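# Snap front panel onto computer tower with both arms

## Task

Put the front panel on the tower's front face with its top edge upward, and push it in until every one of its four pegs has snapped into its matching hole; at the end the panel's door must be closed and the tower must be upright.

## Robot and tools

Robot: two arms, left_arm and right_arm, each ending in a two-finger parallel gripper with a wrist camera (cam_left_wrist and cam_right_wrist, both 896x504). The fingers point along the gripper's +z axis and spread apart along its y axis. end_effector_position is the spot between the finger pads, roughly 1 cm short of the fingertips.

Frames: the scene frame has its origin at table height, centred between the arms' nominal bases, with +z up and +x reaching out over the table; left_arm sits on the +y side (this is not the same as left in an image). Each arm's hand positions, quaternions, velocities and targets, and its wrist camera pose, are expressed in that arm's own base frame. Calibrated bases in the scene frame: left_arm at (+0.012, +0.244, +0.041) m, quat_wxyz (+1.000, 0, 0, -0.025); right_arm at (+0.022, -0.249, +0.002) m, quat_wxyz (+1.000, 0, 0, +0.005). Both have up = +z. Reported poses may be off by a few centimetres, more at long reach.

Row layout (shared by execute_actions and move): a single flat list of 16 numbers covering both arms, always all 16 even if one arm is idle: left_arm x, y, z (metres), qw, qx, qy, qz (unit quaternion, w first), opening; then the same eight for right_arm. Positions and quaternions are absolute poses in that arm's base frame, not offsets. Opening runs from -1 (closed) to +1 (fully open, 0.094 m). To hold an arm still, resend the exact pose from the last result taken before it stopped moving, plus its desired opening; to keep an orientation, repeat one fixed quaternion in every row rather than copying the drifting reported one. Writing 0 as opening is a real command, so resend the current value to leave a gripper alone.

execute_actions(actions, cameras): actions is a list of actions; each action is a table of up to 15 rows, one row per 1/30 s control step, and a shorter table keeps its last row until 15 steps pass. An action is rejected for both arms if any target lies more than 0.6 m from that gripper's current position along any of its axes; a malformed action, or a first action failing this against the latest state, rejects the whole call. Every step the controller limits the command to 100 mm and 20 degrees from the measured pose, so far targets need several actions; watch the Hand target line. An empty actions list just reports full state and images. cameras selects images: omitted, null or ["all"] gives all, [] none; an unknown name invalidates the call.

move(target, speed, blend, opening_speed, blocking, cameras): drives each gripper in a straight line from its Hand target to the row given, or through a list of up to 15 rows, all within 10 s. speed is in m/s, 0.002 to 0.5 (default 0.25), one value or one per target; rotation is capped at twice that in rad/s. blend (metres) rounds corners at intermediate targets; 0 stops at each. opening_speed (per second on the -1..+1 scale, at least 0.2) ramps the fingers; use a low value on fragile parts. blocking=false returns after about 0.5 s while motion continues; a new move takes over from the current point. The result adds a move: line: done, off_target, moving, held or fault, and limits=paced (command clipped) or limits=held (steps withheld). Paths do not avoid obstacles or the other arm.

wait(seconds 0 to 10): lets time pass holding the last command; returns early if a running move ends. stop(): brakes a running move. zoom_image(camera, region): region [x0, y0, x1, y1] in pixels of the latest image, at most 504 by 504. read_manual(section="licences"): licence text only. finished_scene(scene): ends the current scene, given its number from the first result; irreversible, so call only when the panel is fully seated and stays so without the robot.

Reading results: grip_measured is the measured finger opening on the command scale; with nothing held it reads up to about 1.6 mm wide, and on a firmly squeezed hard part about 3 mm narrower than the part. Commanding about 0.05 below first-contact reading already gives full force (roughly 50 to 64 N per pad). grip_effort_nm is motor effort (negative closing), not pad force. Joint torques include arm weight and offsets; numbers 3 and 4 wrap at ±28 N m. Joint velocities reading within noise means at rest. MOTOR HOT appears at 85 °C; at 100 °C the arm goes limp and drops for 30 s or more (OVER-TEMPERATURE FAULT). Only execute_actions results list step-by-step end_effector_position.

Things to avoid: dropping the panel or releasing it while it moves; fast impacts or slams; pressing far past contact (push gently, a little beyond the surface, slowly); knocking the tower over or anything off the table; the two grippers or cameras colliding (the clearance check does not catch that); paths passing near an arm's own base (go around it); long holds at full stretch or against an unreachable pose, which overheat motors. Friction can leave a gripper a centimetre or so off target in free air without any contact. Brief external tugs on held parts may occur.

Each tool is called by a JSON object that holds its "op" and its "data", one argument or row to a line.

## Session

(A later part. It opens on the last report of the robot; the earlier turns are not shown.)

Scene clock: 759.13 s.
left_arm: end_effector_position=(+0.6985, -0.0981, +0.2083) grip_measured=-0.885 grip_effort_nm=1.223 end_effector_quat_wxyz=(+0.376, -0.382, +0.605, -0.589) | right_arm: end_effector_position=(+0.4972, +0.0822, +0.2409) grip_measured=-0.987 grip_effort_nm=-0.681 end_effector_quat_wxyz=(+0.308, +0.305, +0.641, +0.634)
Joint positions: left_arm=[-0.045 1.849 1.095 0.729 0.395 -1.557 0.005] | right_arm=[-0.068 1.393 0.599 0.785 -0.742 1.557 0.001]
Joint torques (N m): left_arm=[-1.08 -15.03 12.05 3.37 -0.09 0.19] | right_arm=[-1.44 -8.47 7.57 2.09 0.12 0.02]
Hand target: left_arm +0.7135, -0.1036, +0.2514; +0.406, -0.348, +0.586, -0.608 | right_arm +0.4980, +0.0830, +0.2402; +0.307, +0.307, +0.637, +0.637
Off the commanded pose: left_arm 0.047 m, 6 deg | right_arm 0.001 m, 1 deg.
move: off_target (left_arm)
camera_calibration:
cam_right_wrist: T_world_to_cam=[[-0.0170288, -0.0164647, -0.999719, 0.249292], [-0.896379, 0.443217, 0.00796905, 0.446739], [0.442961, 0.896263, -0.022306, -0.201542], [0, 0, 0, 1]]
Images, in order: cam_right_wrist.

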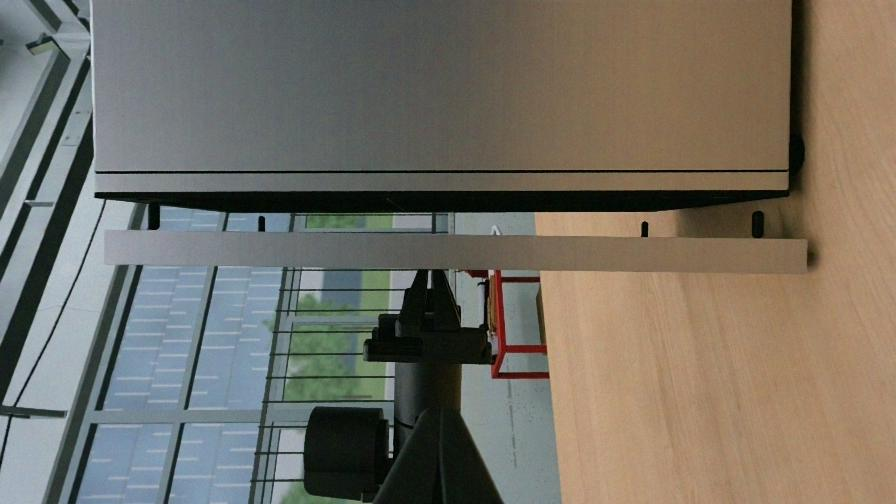

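{"op": "move", "data": {
  "target": [0.7191, -0.1008, 0.280, 0.4091, -0.3449, 0.5809, -0.6134, -0.7, 0.498, 0.083, 0.24, 0.3067, 0.3067, 0.6372, 0.6372, -1.0],
  "speed": 0.06,
  "cameras": ["cam_right_wrist"]
}}

{"op": "zoom_image", "data": {
  "camera": "cam_right_wrist",
  "region": [40, 160, 200, 320]
}}

{"op": "zoom_image", "data": {
  "camera": "cam_right_wrist",
  "region": [660, 140, 820, 300]
}}

Scene clock: 791.17 s.
left_arm: end_effector_position=(+0.7040, -0.0987, +0.2186) grip_measured=-0.885 grip_effort_nm=1.233 end_effector_quat_wxyz=(+0.379, -0.378, +0.603, -0.592) | right_arm: end_effector_position=(+0.4972, +0.0822, +0.2409) grip_measured=-0.987 grip_effort_nm=-0.686 end_effector_quat_wxyz=(+0.308, +0.305, +0.641, +0.634)
Joint positions: left_arm=[-0.045 1.847 1.117 0.717 0.397 -1.557 0.005] | right_arm=[-0.068 1.393 0.599 0.785 -0.742 1.557 0.001]
Joint torques (N m): left_arm=[-0.03 -17.79 12.07 2.47 0.07 0.12] | right_arm=[-1.08 -8.82 7.73 2.1 0.11 0.03]
Hand target: left_arm +0.7143, -0.1003, +0.2797; +0.409, -0.345, +0.581, -0.613 | right_arm +0.4980, +0.0830, +0.2402; +0.307, +0.307, +0.637, +0.637
Off the commanded pose: left_arm 0.063 m, 6 deg | right_arm 0.001 m, 1 deg.
move: off_target (left_arm)
camera_calibration:
cam_right_wrist: T_world_to_cam=[[-0.0170288, -0.0164647, -0.999719, 0.249292], [-0.896379, 0.443217, 0.00796905, 0.446739], [0.442961, 0.896263, -0.022306, -0.201542], [0, 0, 0, 1]]
Images, in order: cam_right_wrist.

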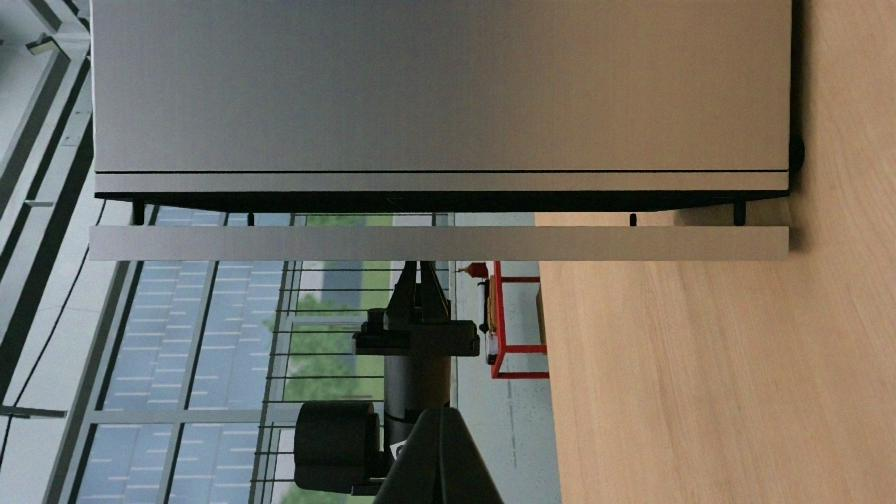

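Scaled by 3.150 from the camera's 896x504 image, which has a finer 1280x720 frame.

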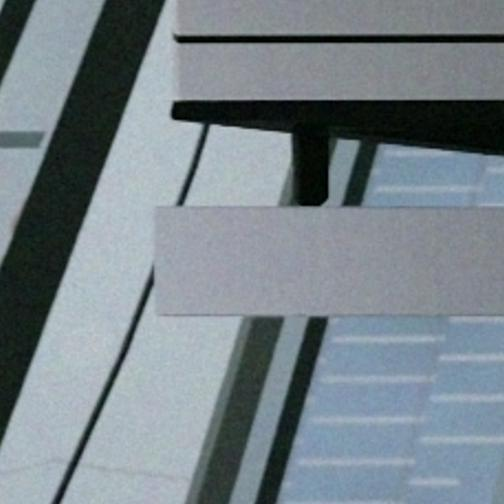

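Scaled by 3.150 from the camera's 896x504 image, which has a finer 1280x720 frame.

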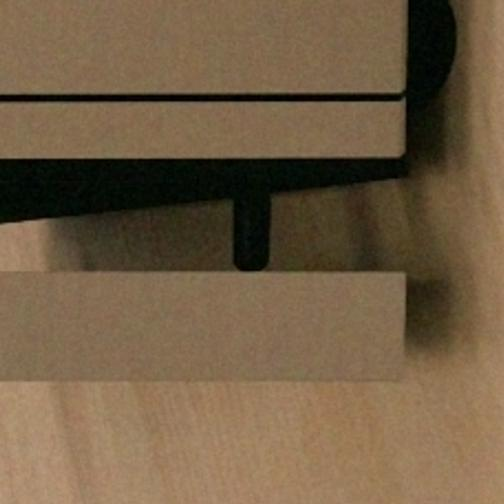

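{"op": "zoom_image", "data": {
  "camera": "cam_right_wrist",
  "region": [580, 180, 740, 240]
}}

{"op": "zoom_image", "data": {
  "camera": "cam_right_wrist",
  "region": [160, 180, 320, 240]
}}

Scaled by 3.150 from the camera's 896x504 image, which has a finer 1280x720 frame.

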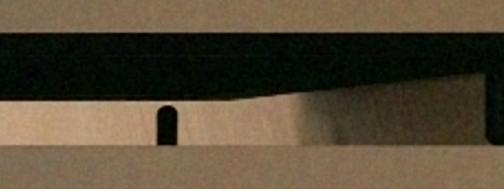

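Scaled by 3.150 from the camera's 896x504 image, which has a finer 1280x720 frame.

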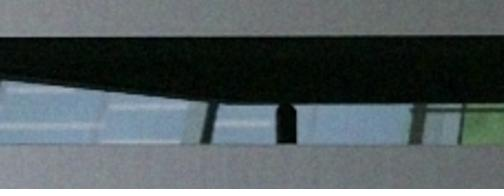

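{"op": "move", "data": {
  "target": [0.7288, -0.1037, 0.279, 0.4135, -0.3407, 0.5819, -0.6119, -0.7, 0.498, 0.083, 0.24, 0.3067, 0.3067, 0.6372, 0.6372, -1.0],
  "speed": 0.04,
  "cameras": ["cam_right_wrist"]
}}

{"op": "zoom_image", "data": {
  "camera": "cam_right_wrist",
  "region": [80, 180, 280, 280]
}}

{"op": "zoom_image", "data": {
  "camera": "cam_right_wrist",
  "region": [610, 180, 810, 280]
}}

Scene clock: 829.83 s.
left_arm: end_effector_position=(+0.7059, -0.0988, +0.2221) grip_measured=-0.885 grip_effort_nm=1.228 end_effector_quat_wxyz=(+0.380, -0.376, +0.602, -0.593) | right_arm: end_effector_position=(+0.4972, +0.0822, +0.2409) grip_measured=-0.987 grip_effort_nm=-0.686 end_effector_quat_wxyz=(+0.308, +0.305, +0.641, +0.634)
Joint positions: left_arm=[-0.045 1.846 1.125 0.714 0.398 -1.556 0.005] | right_arm=[-0.068 1.393 0.599 0.785 -0.742 1.557 0.001]
Joint torques (N m): left_arm=[-0.56 -16.73 13.48 2.39 -0.16 0.21] | right_arm=[-0.79 -9.23 7.84 2.07 0.14 0]
Motor temperatures (°C): left_arm=[24 32 49 26 24 21 30] | right_arm=[22 30 46 22 24 23 26]
Heat: left arm: hottest elbow 49 °C; right arm: hottest elbow 46 °C.
Hand target: left_arm +0.7224, -0.1030, +0.2793; +0.413, -0.341, +0.582, -0.612 | right_arm +0.4980, +0.0830, +0.2402; +0.307, +0.307, +0.637, +0.637
Off the commanded pose: left_arm 0.062 m, 6 deg | right_arm 0.001 m, 1 deg.
move: off_target (left_arm)
camera_calibration:
cam_right_wrist: T_world_to_cam=[[-0.0170288, -0.0164647, -0.999719, 0.249292], [-0.896379, 0.443217, 0.00796905, 0.446739], [0.442961, 0.896263, -0.022306, -0.201542], [0, 0, 0, 1]]
Images, in order: cam_right_wrist.

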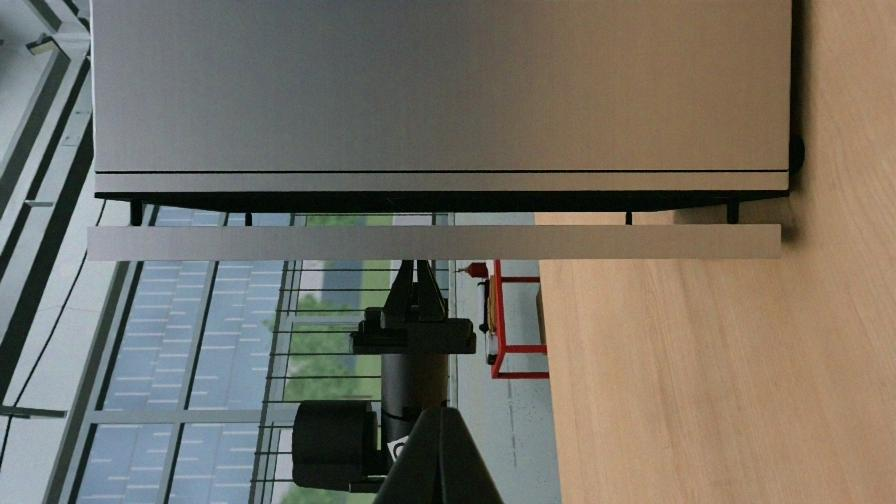

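Scaled by 2.520 from the camera's 896x504 image, which has a finer 1280x720 frame.

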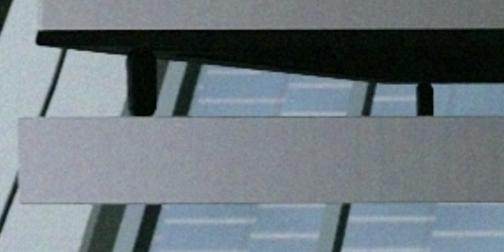

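Scaled by 2.520 from the camera's 896x504 image, which has a finer 1280x720 frame.

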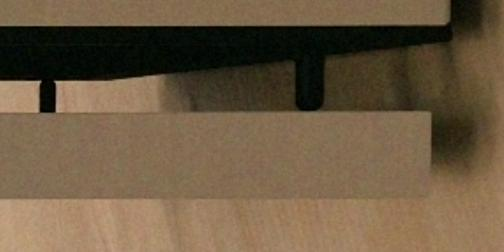

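{"op": "move", "data": {
  "target": [0.7355, -0.1091, 0.257, 0.4173, -0.3371, 0.5803, -0.6128, -0.7, 0.498, 0.083, 0.24, 0.3067, 0.3067, 0.6372, 0.6372, -1.0],
  "speed": 0.04,
  "cameras": ["cam_right_wrist"]
}}

{"op": "zoom_image", "data": {
  "camera": "cam_right_wrist",
  "region": [80, 180, 280, 280]
}}

{"op": "zoom_image", "data": {
  "camera": "cam_right_wrist",
  "region": [610, 180, 810, 280]
}}

Scene clock: 874.20 s.
left_arm: end_effector_position=(+0.7164, -0.1030, +0.2163) grip_measured=-0.884 grip_effort_nm=1.233 end_effector_quat_wxyz=(+0.387, -0.371, +0.598, -0.595) | right_arm: end_effector_position=(+0.4972, +0.0822, +0.2409) grip_measured=-0.987 grip_effort_nm=-0.676 end_effector_quat_wxyz=(+0.308, +0.305, +0.641, +0.634)
Joint positions: left_arm=[-0.053 1.885 1.152 0.741 0.386 -1.552 0.005] | right_arm=[-0.068 1.393 0.599 0.785 -0.742 1.557 0.001]
Joint torques (N m): left_arm=[-1.03 -15.09 12.29 3.56 -0.11 0.2] | right_arm=[-1.55 -9 7.8 2.07 0.15 0.01]
Hand target: left_arm +0.7314, -0.1087, +0.2571; +0.417, -0.338, +0.580, -0.613 | right_arm +0.4980, +0.0830, +0.2402; +0.307, +0.307, +0.637, +0.637
Off the commanded pose: left_arm 0.045 m, 6 deg | right_arm 0.001 m, 1 deg.
move: off_target (left_arm)
camera_calibration:
cam_right_wrist: T_world_to_cam=[[-0.0170288, -0.0164647, -0.999719, 0.249292], [-0.896379, 0.443217, 0.00796905, 0.446739], [0.442961, 0.896263, -0.022306, -0.201542], [0, 0, 0, 1]]
Images, in order: cam_right_wrist.

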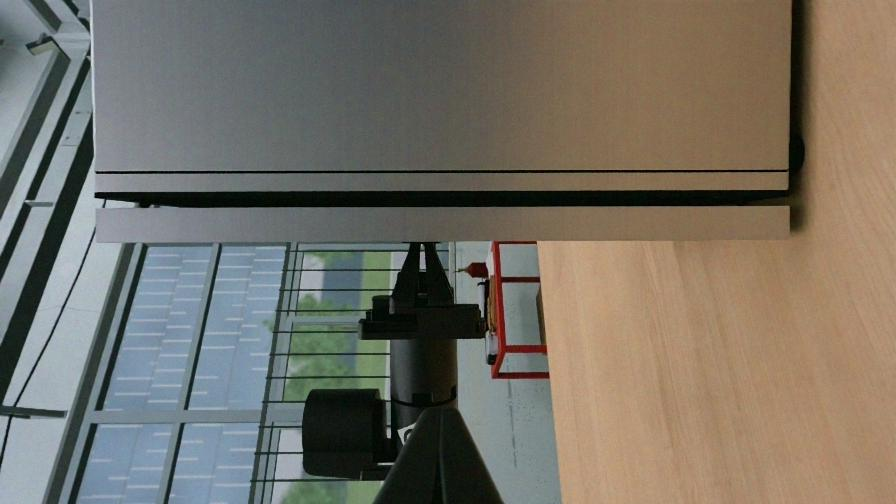

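Scaled by 2.520 from the camera's 896x504 image, which has a finer 1280x720 frame.

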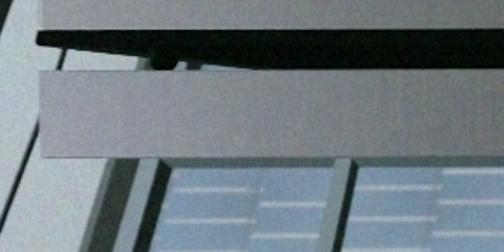

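Scaled by 2.520 from the camera's 896x504 image, which has a finer 1280x720 frame.

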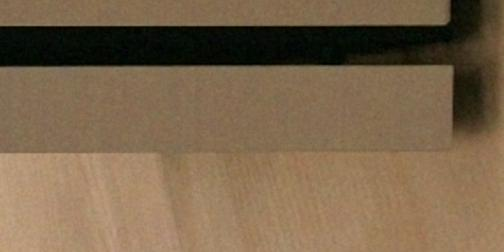

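{"op": "move", "data": {
  "target": [0.7563, -0.1189, 0.259, 0.4173, -0.3371, 0.5803, -0.6128, -0.7, 0.498, 0.083, 0.24, 0.3067, 0.3067, 0.6372, 0.6372, -1.0],
  "speed": 0.04,
  "cameras": ["cam_right_wrist"]
}}

{"op": "zoom_image", "data": {
  "camera": "cam_right_wrist",
  "region": [80, 180, 280, 280]
}}

{"op": "zoom_image", "data": {
  "camera": "cam_right_wrist",
  "region": [610, 180, 810, 280]
}}

Scene clock: 896.63 s.
left_arm: end_effector_position=(+0.7223, -0.1054, +0.2166) grip_measured=-0.881 grip_effort_nm=1.214 end_effector_quat_wxyz=(+0.389, -0.370, +0.597, -0.597) | right_arm: end_effector_position=(+0.4972, +0.0822, +0.2409) grip_measured=-0.987 grip_effort_nm=-0.672 end_effector_quat_wxyz=(+0.308, +0.305, +0.641, +0.634)
Joint positions: left_arm=[-0.056 1.899 1.172 0.742 0.382 -1.554 0.006] | right_arm=[-0.068 1.393 0.599 0.785 -0.742 1.557 0.001]
Joint torques (N m): left_arm=[-1.03 -13.98 15.27 2.5 -0.55 0.24] | right_arm=[-1.08 -8.82 7.6 2.21 0.12 0.01]
Hand target: left_arm +0.7483, -0.1180, +0.2596; +0.417, -0.338, +0.580, -0.613 | right_arm +0.4980, +0.0830, +0.2402; +0.307, +0.307, +0.637, +0.637
Off the commanded pose: left_arm 0.056 m, 6 deg | right_arm 0.001 m, 1 deg.
move: off_target (left_arm)
camera_calibration:
cam_right_wrist: T_world_to_cam=[[-0.0170288, -0.0164647, -0.999719, 0.249292], [-0.896379, 0.443217, 0.00796905, 0.446739], [0.442961, 0.896263, -0.022306, -0.201542], [0, 0, 0, 1]]
Images, in order: cam_right_wrist.

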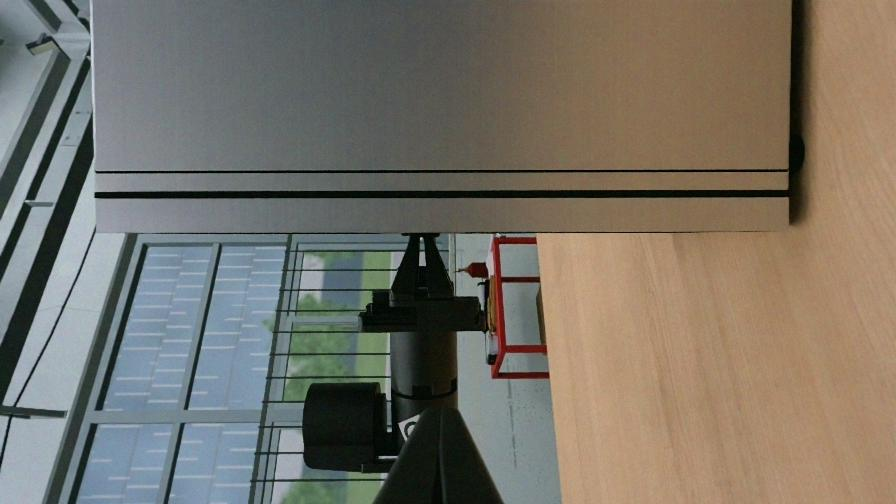

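Scaled by 2.520 from the camera's 896x504 image, which has a finer 1280x720 frame.

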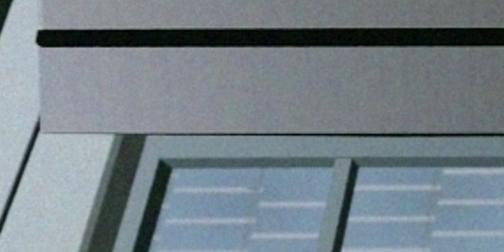

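Scaled by 2.520 from the camera's 896x504 image, which has a finer 1280x720 frame.

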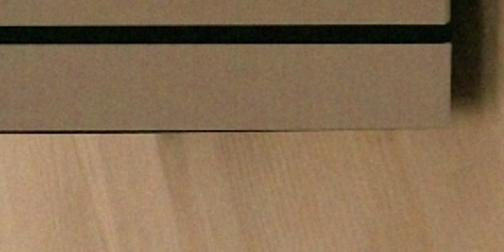

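{"op": "move", "data": {
  "target": [0.7699, -0.1253, 0.261, 0.4173, -0.3371, 0.5803, -0.6128, -0.7, 0.498, 0.083, 0.24, 0.3067, 0.3067, 0.6372, 0.6372, -1.0],
  "speed": 0.04,
  "cameras": ["cam_right_wrist"]
}}

{"op": "zoom_image", "data": {
  "camera": "cam_right_wrist",
  "region": [80, 180, 220, 250]
}}

{"op": "zoom_image", "data": {
  "camera": "cam_right_wrist",
  "region": [670, 180, 810, 250]
}}

Scene clock: 914.33 s.
left_arm: end_effector_position=(+0.7227, -0.1054, +0.2169) grip_measured=-0.881 grip_effort_nm=1.228 end_effector_quat_wxyz=(+0.389, -0.370, +0.597, -0.596) | right_arm: end_effector_position=(+0.4972, +0.0822, +0.2409) grip_measured=-0.987 grip_effort_nm=-0.691 end_effector_quat_wxyz=(+0.308, +0.305, +0.641, +0.634)
Joint positions: left_arm=[-0.056 1.899 1.173 0.74 0.382 -1.554 0.006] | right_arm=[-0.068 1.393 0.599 0.785 -0.742 1.557 0.001]
Joint torques (N m): left_arm=[-1.9 -13.04 17.76 1.81 -0.93 0.23] | right_arm=[-0.91 -8.88 7.69 2.22 0.14 0.02]
Hand target: left_arm +0.7572, -0.1240, +0.2618; +0.417, -0.338, +0.580, -0.613 | right_arm +0.4980, +0.0830, +0.2402; +0.307, +0.307, +0.637, +0.637
Off the commanded pose: left_arm 0.068 m, 6 deg | right_arm 0.001 m, 1 deg.
move: off_target (left_arm)
camera_calibration:
cam_right_wrist: T_world_to_cam=[[-0.0170288, -0.0164647, -0.999719, 0.249292], [-0.896379, 0.443217, 0.00796905, 0.446739], [0.442961, 0.896263, -0.022306, -0.201542], [0, 0, 0, 1]]
Images, in order: cam_right_wrist.

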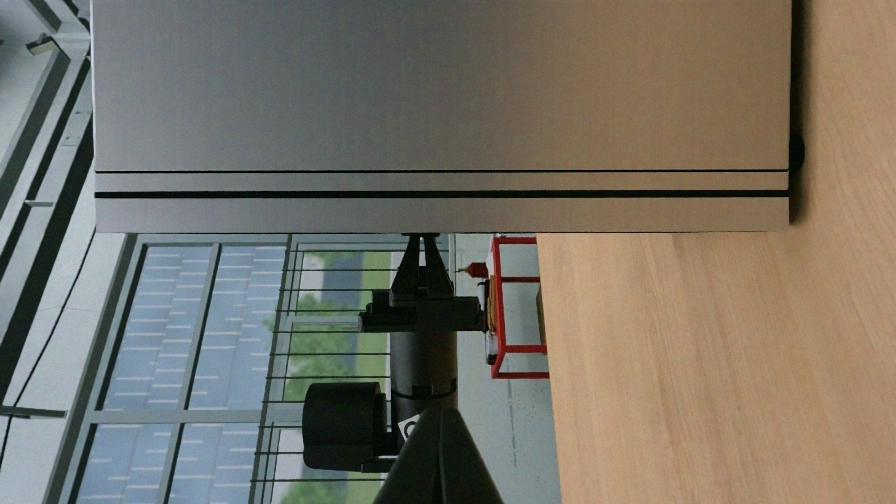

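Scaled by 3.600 from the camera's 896x504 image, which has a finer 1280x720 frame.

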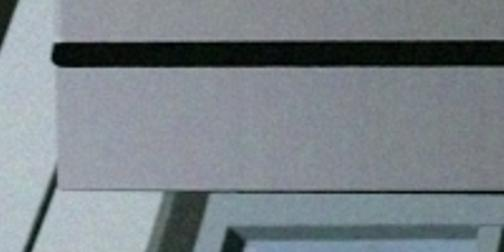

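Scaled by 3.600 from the camera's 896x504 image, which has a finer 1280x720 frame.

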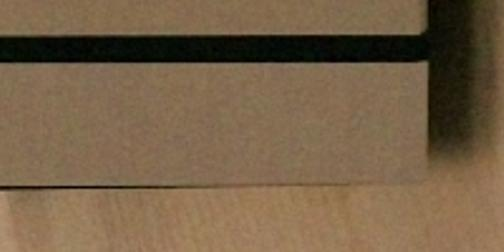

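{"op": "move", "data": {
  "target": [
    [0.7299, -0.1070, 0.228, 0.3923, -0.3635, 0.5920, -0.6030, -0.7, 0.498, 0.083, 0.24, 0.3067, 0.3067, 0.6372, 0.6372, -1.0],
    [0.7299, -0.1070, 0.228, 0.3923, -0.3635, 0.5920, -0.6030, -1.0, 0.498, 0.083, 0.24, 0.3067, 0.3067, 0.6372, 0.6372, -1.0]
  ],
  "speed": 0.06
}}

Scene clock: 962.73 s.
left_arm: end_effector_position=(+0.7218, -0.1047, +0.2158) grip_measured=-0.988 grip_effort_nm=-0.652 end_effector_quat_wxyz=(+0.385, -0.369, +0.598, -0.598) | right_arm: end_effector_position=(+0.4972, +0.0822, +0.2409) grip_measured=-0.987 grip_effort_nm=-0.686 end_effector_quat_wxyz=(+0.308, +0.305, +0.641, +0.634)
Joint positions: left_arm=[-0.053 1.899 1.171 0.739 0.392 -1.556 0.001] | right_arm=[-0.068 1.393 0.599 0.785 -0.742 1.557 0.001]
Joint torques (N m): left_arm=[-0.5 -15.44 9.57 2.22 -0.28 0.09] | right_arm=[-1.26 -8.88 7.71 2.06 0.13 0.02]
Motor temperatures (°C): left_arm=[24 31 62 26 25 22 30] | right_arm=[22 30 45 22 24 23 26]
Heat: left arm: hottest elbow 62 °C; right arm: hottest elbow 45 °C.
Hand target: left_arm +0.7293, -0.1068, +0.2279; +0.392, -0.364, +0.592, -0.603 | right_arm +0.4980, +0.0830, +0.2402; +0.307, +0.307, +0.637, +0.637
Off the commanded pose: left_arm 0.015 m, 1 deg | right_arm 0.001 m, 1 deg.
move: off_target (left_arm); target 2's new opening was sent with left_arm's hand 0.015 m and 1 deg from that target
camera_calibration:
cam_left_wrist: T_world_to_cam=[[-0.0211085, -0.0240689, 0.999487, -0.201846], [-0.771794, -0.635087, -0.0315935, 0.537023], [0.635522, -0.772065, -0.00517051, -0.45082], [0, 0, 0, 1]]
cam_right_wrist: T_world_to_cam=[[-0.0170288, -0.0164647, -0.999719, 0.249292], [-0.896379, 0.443217, 0.00796905, 0.446739], [0.442961, 0.896263, -0.022306, -0.201542], [0, 0, 0, 1]]

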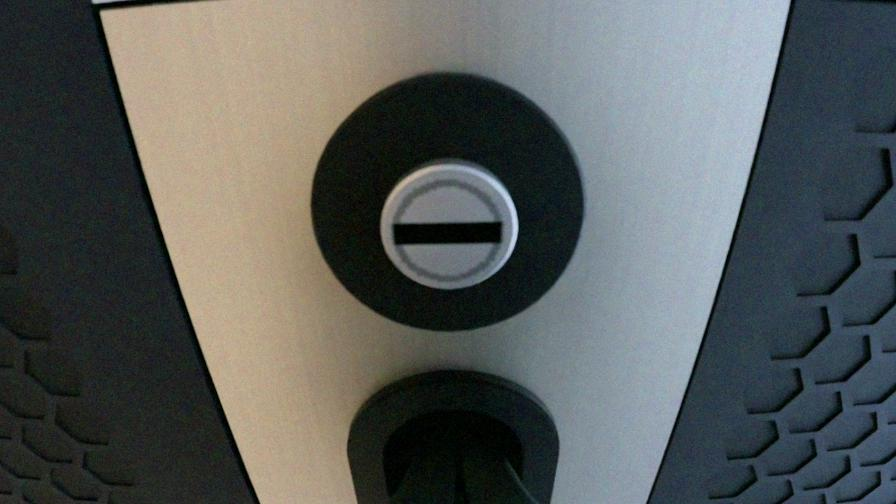

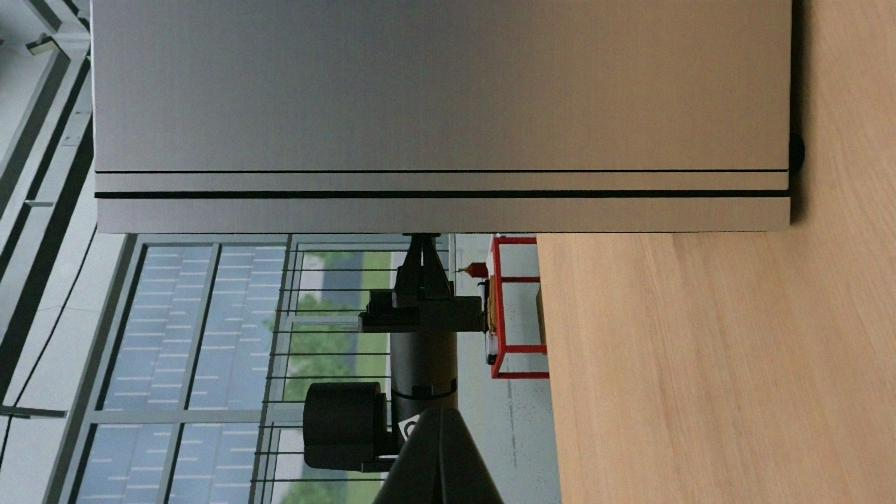

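{"op": "move", "data": {
  "target": [
    [0.6666, -0.0772, 0.228, 0.3923, -0.3635, 0.5920, -0.6030, -1.0, 0.50, 0.12, 0.38, 0.5564, 0.2700, 0.7418, 0.2594, -1.0],
    [0.6805, 0.0135, 0.41, 0.69008, 0.15425, 0.69008, -0.15425, -1.0, 0.5891, 0.3076, 0.465, 0.6852, 0.17466, 0.6852, -0.17466, -1.0]
  ],
  "speed": [0.22, 0.3],
  "blend": 0.02
}}

Scene clock: 981.73 s.
left_arm: end_effector_position=(+0.6753, +0.0088, +0.3789) grip_measured=-0.989 grip_effort_nm=-0.647 end_effector_quat_wxyz=(+0.673, +0.145, +0.706, -0.166) | right_arm: end_effector_position=(+0.5866, +0.2975, +0.4398) grip_measured=-0.987 grip_effort_nm=-0.681 end_effector_quat_wxyz=(+0.673, +0.165, +0.696, -0.191)
Joint positions: left_arm=[0.158 1.572 1.252 0.274 0.602 -0.012 0.001] | right_arm=[0.719 1.671 1.534 0.069 1.226 0.019 0.001]
Joint torques (N m): left_arm=[0.67 -13.57 12.6 1.7 0.12 0.12] | right_arm=[-1.08 -15.44 15.16 1.7 0.11 -0.2]
Motor temperatures (°C): left_arm=[24 31 55 26 25 22 29] | right_arm=[22 30 46 22 24 23 26]
Heat: left arm: hottest elbow 55 °C; right arm: hottest elbow 46 °C.
Hand target: left_arm +0.6788, +0.0132, +0.4098; +0.690, +0.154, +0.690, -0.154 | right_arm +0.5876, +0.3066, +0.4645; +0.685, +0.175, +0.686, -0.174
Off the commanded pose: left_arm 0.032 m, 3 deg | right_arm 0.027 m, 3 deg.
move: off_target (left_arm, right_arm)
camera_calibration:
cam_left_wrist: T_world_to_cam=[[-0.426607, -0.904042, 0.0267121, 0.287036], [-0.42399, 0.173814, -0.888831, 0.661208], [0.798898, -0.390508, -0.457455, -0.275087], [0, 0, 0, 1]]
cam_right_wrist: T_world_to_cam=[[-0.50058, -0.864858, 0.0379462, 0.532858], [-0.40095, 0.192776, -0.895587, 0.611157], [0.767241, -0.463528, -0.443265, -0.0302314], [0, 0, 0, 1]]

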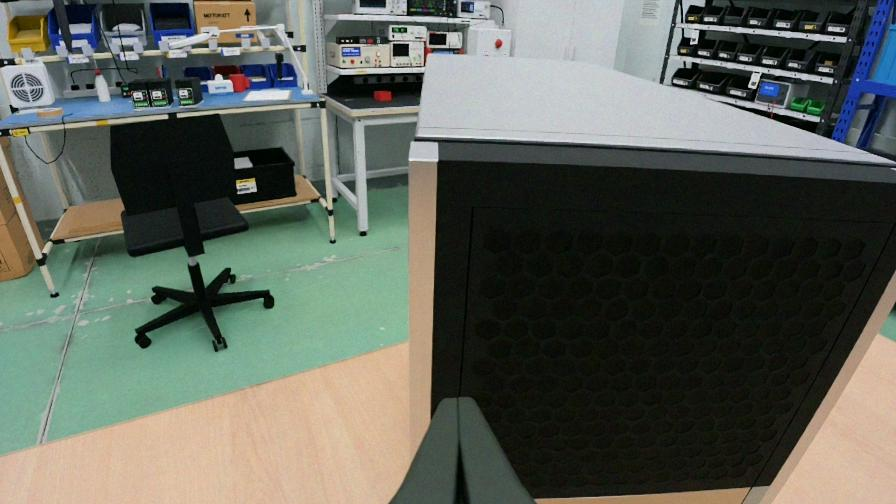

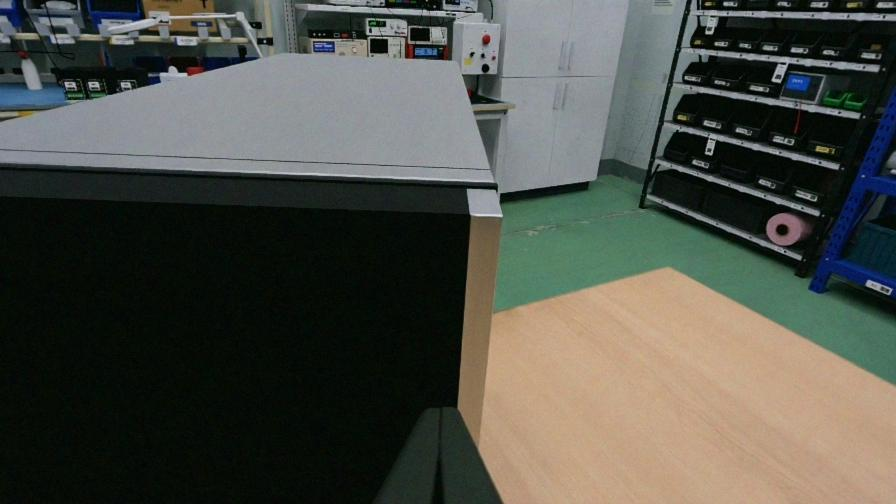

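{"op": "move", "data": {
  "target": [
    [0.7043, -0.0065, 0.423, 0.69008, 0.15425, 0.69008, -0.15425, -1.0, 0.6087, 0.2809, 0.487, 0.6852, 0.17466, 0.6852, -0.17466, -1.0],
    [0.7776, -0.0432, 0.424, 0.69008, 0.15425, 0.69008, -0.15425, -1.0, 0.6775, 0.2399, 0.489, 0.6852, 0.17466, 0.6852, -0.17466, -1.0]
  ],
  "speed": [0.1, 0.05],
  "blend": 0.005
}}

Scene clock: 1021.37 s.
left_arm: end_effector_position=(+0.7444, -0.0179, +0.4181) grip_measured=-0.989 grip_effort_nm=-0.647 end_effector_quat_wxyz=(+0.683, +0.139, +0.701, -0.152) | right_arm: end_effector_position=(+0.6431, +0.2806, +0.4675) grip_measured=-0.987 grip_effort_nm=-0.681 end_effector_quat_wxyz=(+0.683, +0.143, +0.699, -0.157)
Joint positions: left_arm=[0.088 1.706 1.515 0.166 0.502 -0.012 0.001] | right_arm=[0.627 1.719 1.663 0.018 1.054 0.008 0.001]
Joint torques (N m): left_arm=[-3.19 -9.82 15.98 2.37 -0.61 0.11] | right_arm=[-6.89 -14.62 16.59 0.81 -0.03 -0.18]
Hand target: left_arm +0.7714, -0.0437, +0.4221; +0.690, +0.154, +0.690, -0.155 | right_arm +0.6711, +0.2381, +0.4876; +0.686, +0.174, +0.685, -0.175
Off the commanded pose: left_arm 0.042 m, 2 deg | right_arm 0.057 m, 4 deg.
move: off_target (left_arm, right_arm)
camera_calibration:
cam_left_wrist: T_world_to_cam=[[-0.399976, -0.916437, 0.0127225, 0.277087], [-0.410877, 0.166883, -0.896287, 0.723227], [0.819268, -0.36372, -0.443292, -0.343365], [0, 0, 0, 1]]
cam_right_wrist: T_world_to_cam=[[-0.429381, -0.902917, 0.0193331, 0.519025], [-0.405155, 0.173451, -0.897644, 0.670931], [0.807144, -0.393264, -0.440297, -0.115891], [0, 0, 0, 1]]

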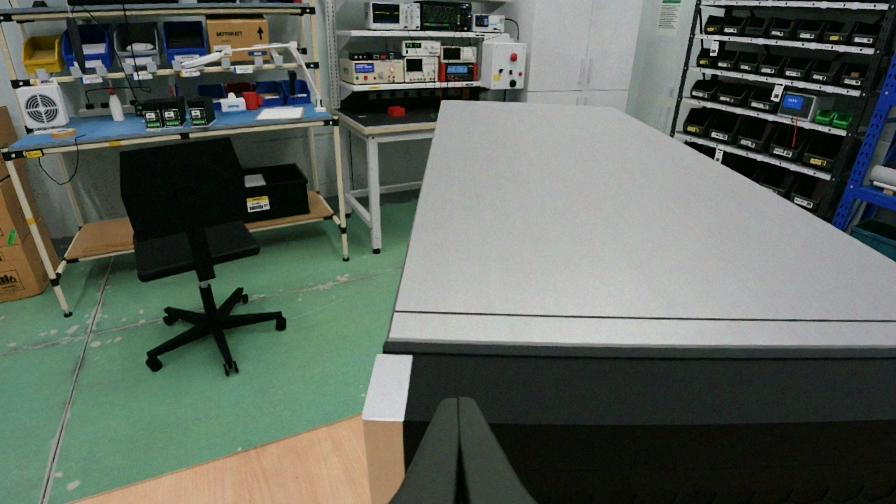

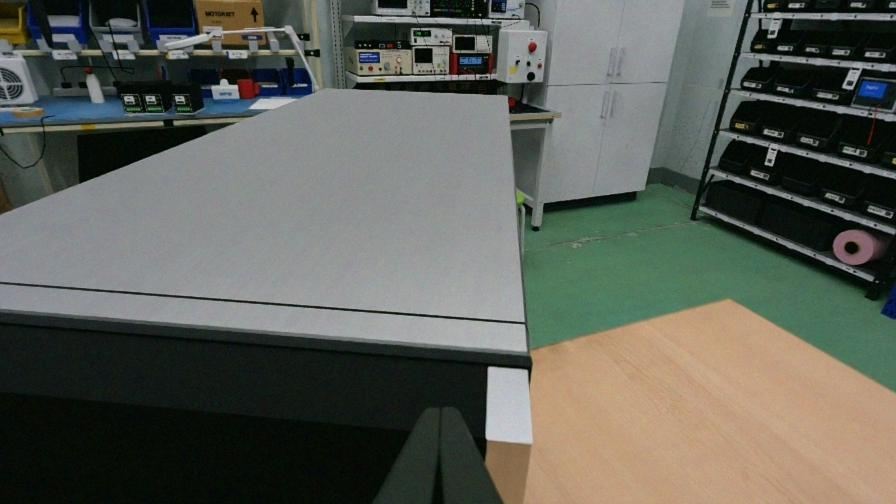

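{"op": "move", "data": {
  "target": [
    [0.7100, -0.0120, 0.420, 0.69008, 0.15425, 0.69008, -0.15425, -1.0, 0.6081, 0.2780, 0.485, 0.6852, 0.17466, 0.6852, -0.17466, -1.0],
    [0.7100, -0.0120, 0.400, 0.69008, 0.15425, 0.69008, -0.15425, -1.0, 0.6081, 0.2780, 0.450, 0.6852, 0.17466, 0.6852, -0.17466, -1.0],
    [0.7500, -0.0300, 0.402, 0.69008, 0.15425, 0.69008, -0.15425, -1.0, 0.6500, 0.2560, 0.452, 0.6852, 0.17466, 0.6852, -0.17466, -1.0]
  ],
  "speed": [0.1, 0.06, 0.06],
  "blend": 0.005
}}

Scene clock: 1051.97 s.
left_arm: end_effector_position=(+0.7367, -0.0259, +0.3917) grip_measured=-0.989 grip_effort_nm=-0.647 end_effector_quat_wxyz=(+0.684, +0.147, +0.697, -0.158) | right_arm: end_effector_position=(+0.6417, +0.2572, +0.4218) grip_measured=-0.987 grip_effort_nm=-0.672 end_effector_quat_wxyz=(+0.672, +0.160, +0.699, -0.186)
Joint positions: left_arm=[0.081 1.706 1.438 0.251 0.515 -0.011 0.001] | right_arm=[0.605 1.72 1.553 0.107 1.099 0.008 0.001]
Joint torques (N m): left_arm=[-0.67 -13.45 12.88 1.73 -0.09 0.11] | right_arm=[-2.49 -16.91 15.54 1.37 -0.06 -0.15]
Motor temperatures (°C): left_arm=[24 30 56 26 25 22 28] | right_arm=[22 33 54 22 24 23 26]
Heat: left arm: hottest elbow 56 °C; right arm: hottest elbow 54 °C.
Hand target: left_arm +0.7488, -0.0301, +0.4017; +0.690, +0.154, +0.690, -0.154 | right_arm +0.6480, +0.2550, +0.4516; +0.685, +0.175, +0.685, -0.175
Off the commanded pose: left_arm 0.017 m, 1 deg | right_arm 0.031 m, 3 deg.
move: off_target (left_arm, right_arm)
camera_calibration:
cam_left_wrist: T_world_to_cam=[[-0.418525, -0.90817, 0.00794464, 0.28283], [-0.399254, 0.176123, -0.899765, 0.690806], [0.815741, -0.379746, -0.436302, -0.35225], [0, 0, 0, 1]]
cam_right_wrist: T_world_to_cam=[[-0.488408, -0.871667, 0.0406778, 0.519032], [-0.408623, 0.187271, -0.893284, 0.630292], [0.771029, -0.452909, -0.447647, -0.102404], [0, 0, 0, 1]]

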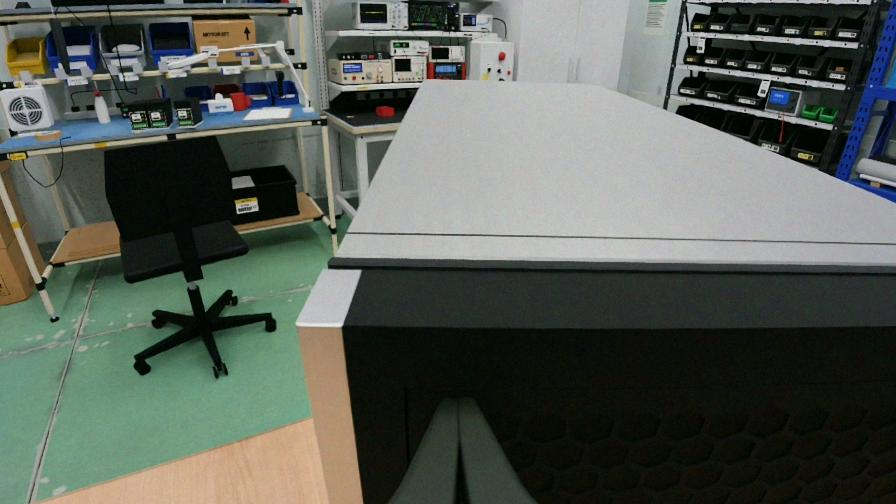

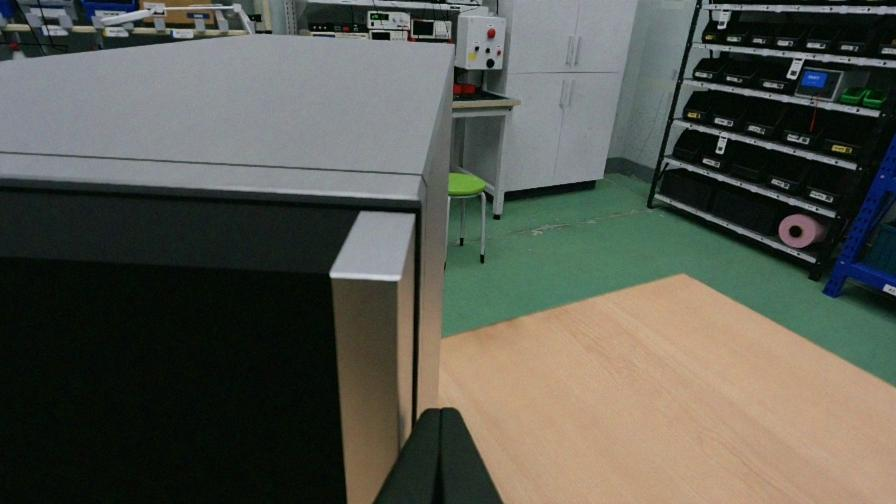

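{"op": "move", "data": {
  "target": [
    [0.7216, -0.0166, 0.403, 0.69008, 0.15425, 0.69008, -0.15425, -1.0, 0.6165, 0.2742, 0.455, 0.6852, 0.17466, 0.6852, -0.17466, -1.0],
    [0.7262, -0.0068, 0.403, 0.69008, 0.15425, 0.69008, -0.15425, -1.0, 0.6290, 0.2971, 0.458, 0.6852, 0.17466, 0.6852, -0.17466, -1.0],
    [0.7600, -0.0250, 0.404, 0.69008, 0.15425, 0.69008, -0.15425, -1.0, 0.6650, 0.2720, 0.460, 0.6852, 0.17466, 0.6852, -0.17466, -1.0]
  ],
  "speed": [0.1, 0.08, 0.06],
  "blend": 0.003
}}

Scene clock: 1070.43 s.
left_arm: end_effector_position=(+0.7415, -0.0174, +0.3947) grip_measured=-0.989 grip_effort_nm=-0.647 end_effector_quat_wxyz=(+0.684, +0.146, +0.697, -0.157) | right_arm: end_effector_position=(+0.6438, +0.2878, +0.4338) grip_measured=-0.987 grip_effort_nm=-0.667 end_effector_quat_wxyz=(+0.678, +0.155, +0.697, -0.175)
Joint positions: left_arm=[0.094 1.717 1.462 0.238 0.526 -0.011 0.001] | right_arm=[0.642 1.759 1.63 0.082 1.113 0.008 0.001]
Joint torques (N m): left_arm=[-0.91 -12.63 13.86 1.7 -0.27 0.11] | right_arm=[-4.37 -16.03 16.8 0.88 -0.33 -0.19]
Motor temperatures (°C): left_arm=[24 30 55 26 25 22 28] | right_arm=[22 34 59 22 24 23 26]
Heat: left arm: hottest elbow 55 °C; right arm: hottest elbow 59 °C.
Hand target: left_arm +0.7580, -0.0250, +0.4035; +0.690, +0.154, +0.690, -0.154 | right_arm +0.6618, +0.2706, +0.4591; +0.686, +0.174, +0.685, -0.175
Off the commanded pose: left_arm 0.022 m, 1 deg | right_arm 0.037 m, 3 deg.
move: off_target (left_arm, right_arm)
camera_calibration:
cam_left_wrist: T_world_to_cam=[[-0.417138, -0.908807, 0.00811379, 0.291422], [-0.400045, 0.175588, -0.899518, 0.694381], [0.816063, -0.378469, -0.436809, -0.35166], [0, 0, 0, 1]]
cam_right_wrist: T_world_to_cam=[[-0.469057, -0.882715, 0.0282803, 0.542363], [-0.402176, 0.18498, -0.896681, 0.634085], [0.786283, -0.431968, -0.441773, -0.103211], [0, 0, 0, 1]]

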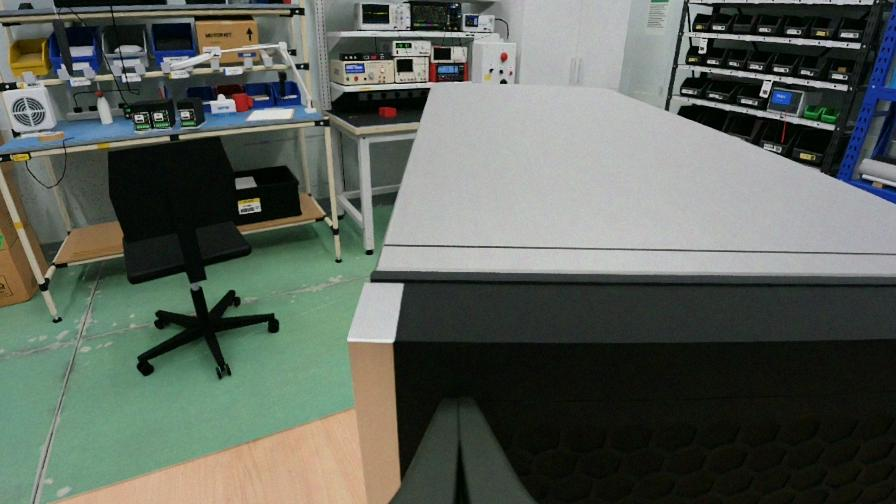

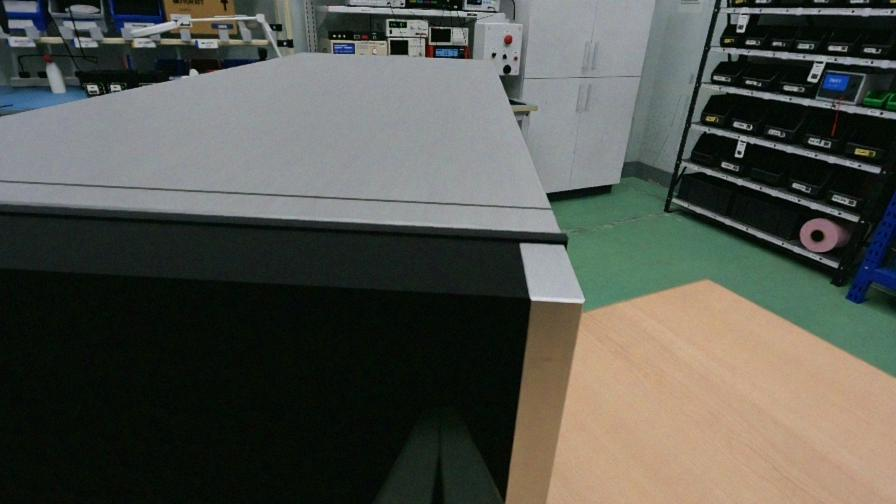

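{"op": "move", "data": {
  "target": [0.7810, -0.0360, 0.406, 0.69008, 0.15425, 0.69008, -0.15425, -1.0, 0.6859, 0.2594, 0.463, 0.6852, 0.17466, 0.6852, -0.17466, -1.0],
  "speed": 0.05
}}

{"op": "zoom_image", "data": {
  "camera": "cam_left_wrist",
  "region": [330, 240, 470, 360]
}}

{"op": "zoom_image", "data": {
  "camera": "cam_right_wrist",
  "region": [460, 200, 600, 320]
}}

Scene clock: 1080.87 s.
left_arm: end_effector_position=(+0.7500, -0.0113, +0.3955) grip_measured=-0.989 grip_effort_nm=-0.642 end_effector_quat_wxyz=(+0.681, +0.138, +0.703, -0.152) | right_arm: end_effector_position=(+0.6527, +0.2984, +0.4364) grip_measured=-0.987 grip_effort_nm=-0.676 end_effector_quat_wxyz=(+0.681, +0.141, +0.701, -0.160)
Joint positions: left_arm=[0.098 1.733 1.494 0.207 0.51 -0.01 0.001] | right_arm=[0.641 1.776 1.662 0.068 1.07 0.007 0.001]
Joint torques (N m): left_arm=[-2.78 -10.93 15.97 2.21 -0.47 0.1] | right_arm=[-6.01 -15.91 17.09 0.98 0.09 -0.15]
Hand target: left_arm +0.7751, -0.0365, +0.4045; +0.690, +0.154, +0.690, -0.155 | right_arm +0.6797, +0.2573, +0.4614; +0.686, +0.174, +0.685, -0.175
Off the commanded pose: left_arm 0.041 m, 3 deg | right_arm 0.058 m, 5 deg.
move: off_target (left_arm, right_arm)
camera_calibration:
cam_left_wrist: T_world_to_cam=[[-0.398529, -0.917041, 0.0145349, 0.283909], [-0.416337, 0.166766, -0.893785, 0.707257], [0.817214, -0.362251, -0.448259, -0.352051], [0, 0, 0, 1]]
cam_right_wrist: T_world_to_cam=[[-0.430577, -0.902127, 0.0277619, 0.536758], [-0.411021, 0.168607, -0.895898, 0.648333], [0.803532, -0.397164, -0.443392, -0.125432], [0, 0, 0, 1]]

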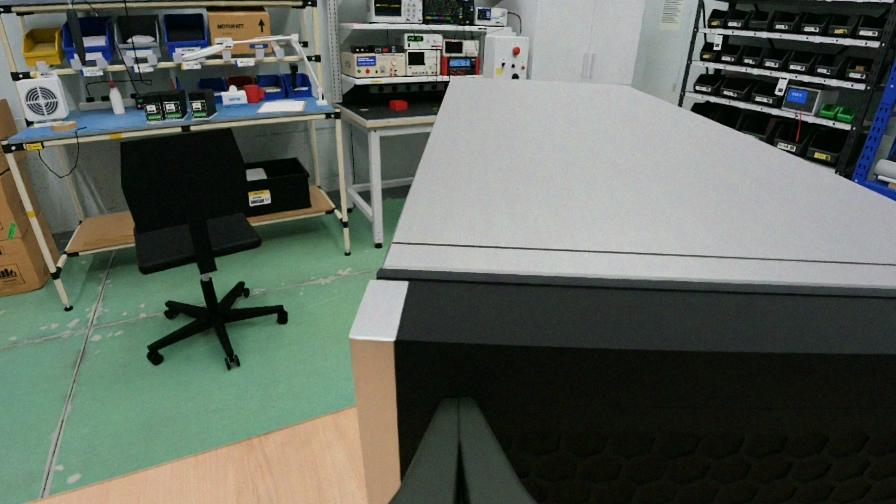

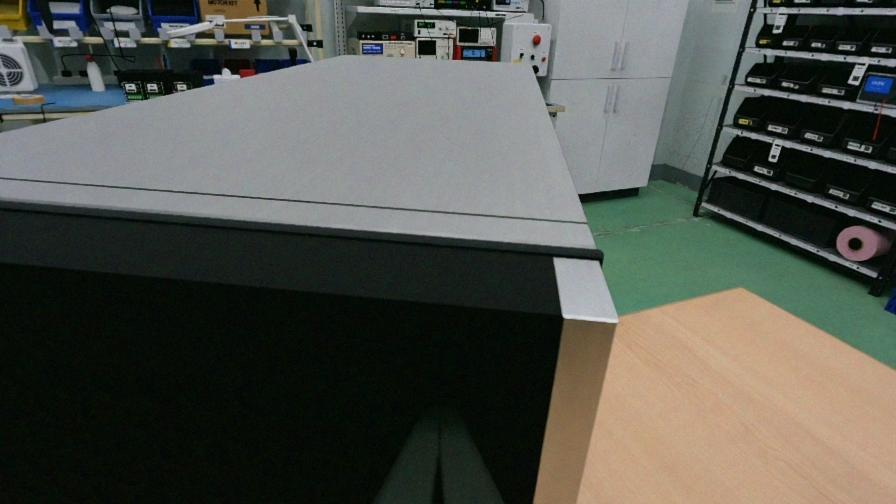

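Scaled by 3.600 from the camera's 896x504 image, which has a finer 1280x720 frame.

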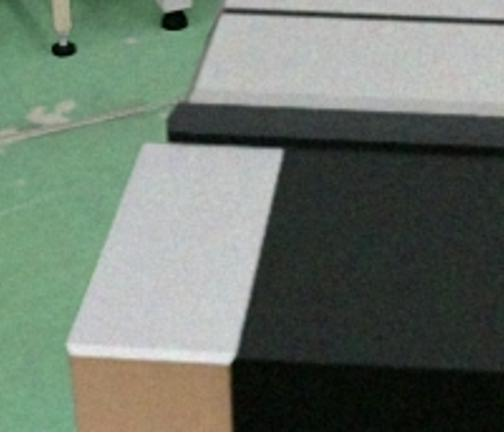

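Scaled by 3.600 from the camera's 896x504 image, which has a finer 1280x720 frame.

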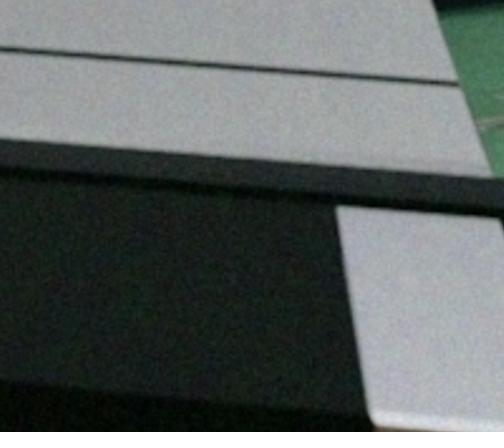

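{"op": "move", "data": {
  "target": [
    [0.6977, 0.0031, 0.403, 0.69008, 0.15425, 0.69008, -0.15425, -1.0, 0.6085, 0.3118, 0.455, 0.6852, 0.17466, 0.6852, -0.17466, -1.0],
    [0.6706, 0.0159, 0.05, 0.53865, 0.18191, 0.81381, -0.1204, -1.0, 0.5808, 0.3132, 0.085, 0.55581, 0.20233, 0.79377, -0.14167, -1.0]
  ],
  "speed": [0.15, 0.3],
  "blend": 0.01
}}

Scene clock: 1097.03 s.
left_arm: end_effector_position=(+0.6651, +0.0103, +0.0511) grip_measured=-0.989 grip_effort_nm=-0.637 end_effector_quat_wxyz=(+0.532, +0.179, +0.817, -0.128) | right_arm: end_effector_position=(+0.5785, +0.3018, +0.0741) grip_measured=-0.987 grip_effort_nm=-0.672 end_effector_quat_wxyz=(+0.550, +0.196, +0.797, -0.156)
Joint positions: left_arm=[0.151 1.959 1.054 0.418 0.546 0.248 0.001] | right_arm=[0.717 2.017 1.29 -0.116 1.088 0.746 0.001]
Joint torques (N m): left_arm=[0.56 -14.27 7.28 2.66 0.12 0.12] | right_arm=[-0.38 -18.67 9.46 0.49 0.46 0.05]
Hand target: left_arm +0.6704, +0.0158, +0.0502; +0.539, +0.182, +0.814, -0.120 | right_arm +0.5804, +0.3131, +0.0850; +0.556, +0.202, +0.794, -0.142
Off the commanded pose: left_arm 0.008 m, 1 deg | right_arm 0.016 m, 2 deg.
move: off_target (right_arm)
camera_calibration:
cam_left_wrist: T_world_to_cam=[[-0.431171, -0.902236, 0.00784132, 0.296762], [-0.679571, 0.31902, -0.660614, 0.522115], [0.593528, -0.290166, -0.750685, -0.265768], [0, 0, 0, 1]]
cam_right_wrist: T_world_to_cam=[[-0.499529, -0.865643, 0.033676, 0.546356], [-0.628007, 0.335074, -0.702376, 0.353655], [0.596723, -0.372006, -0.711009, -0.0931987], [0, 0, 0, 1]]

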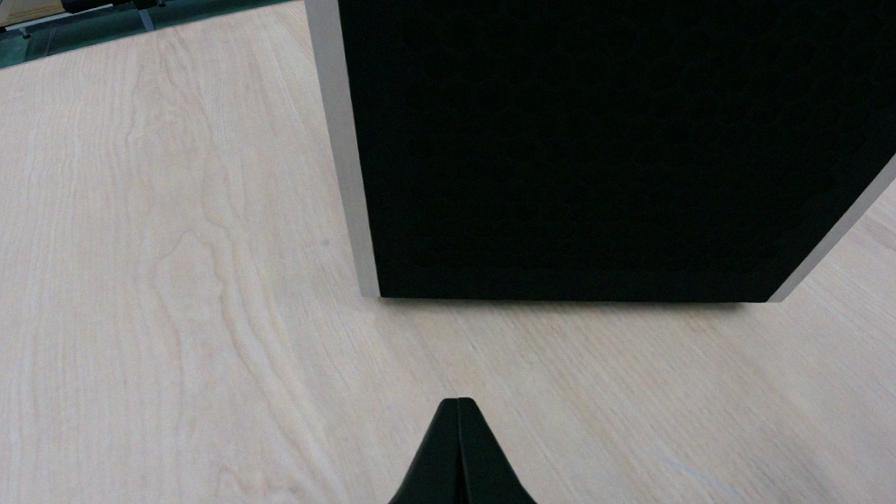

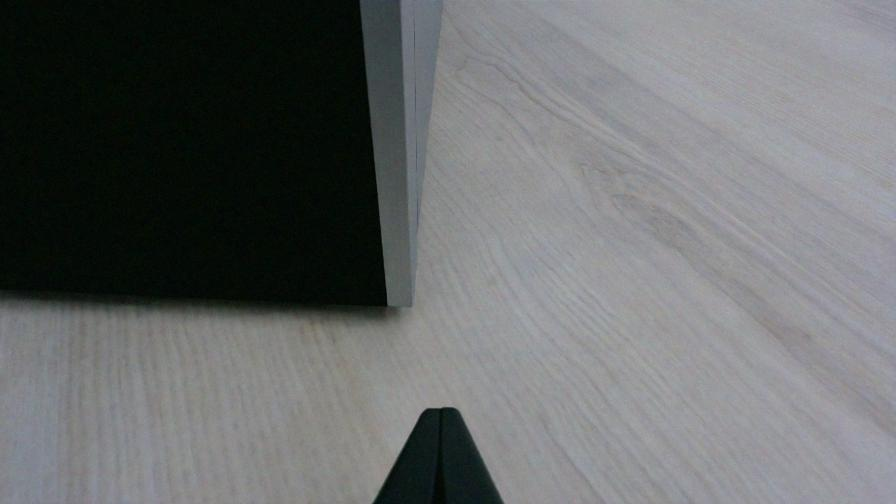

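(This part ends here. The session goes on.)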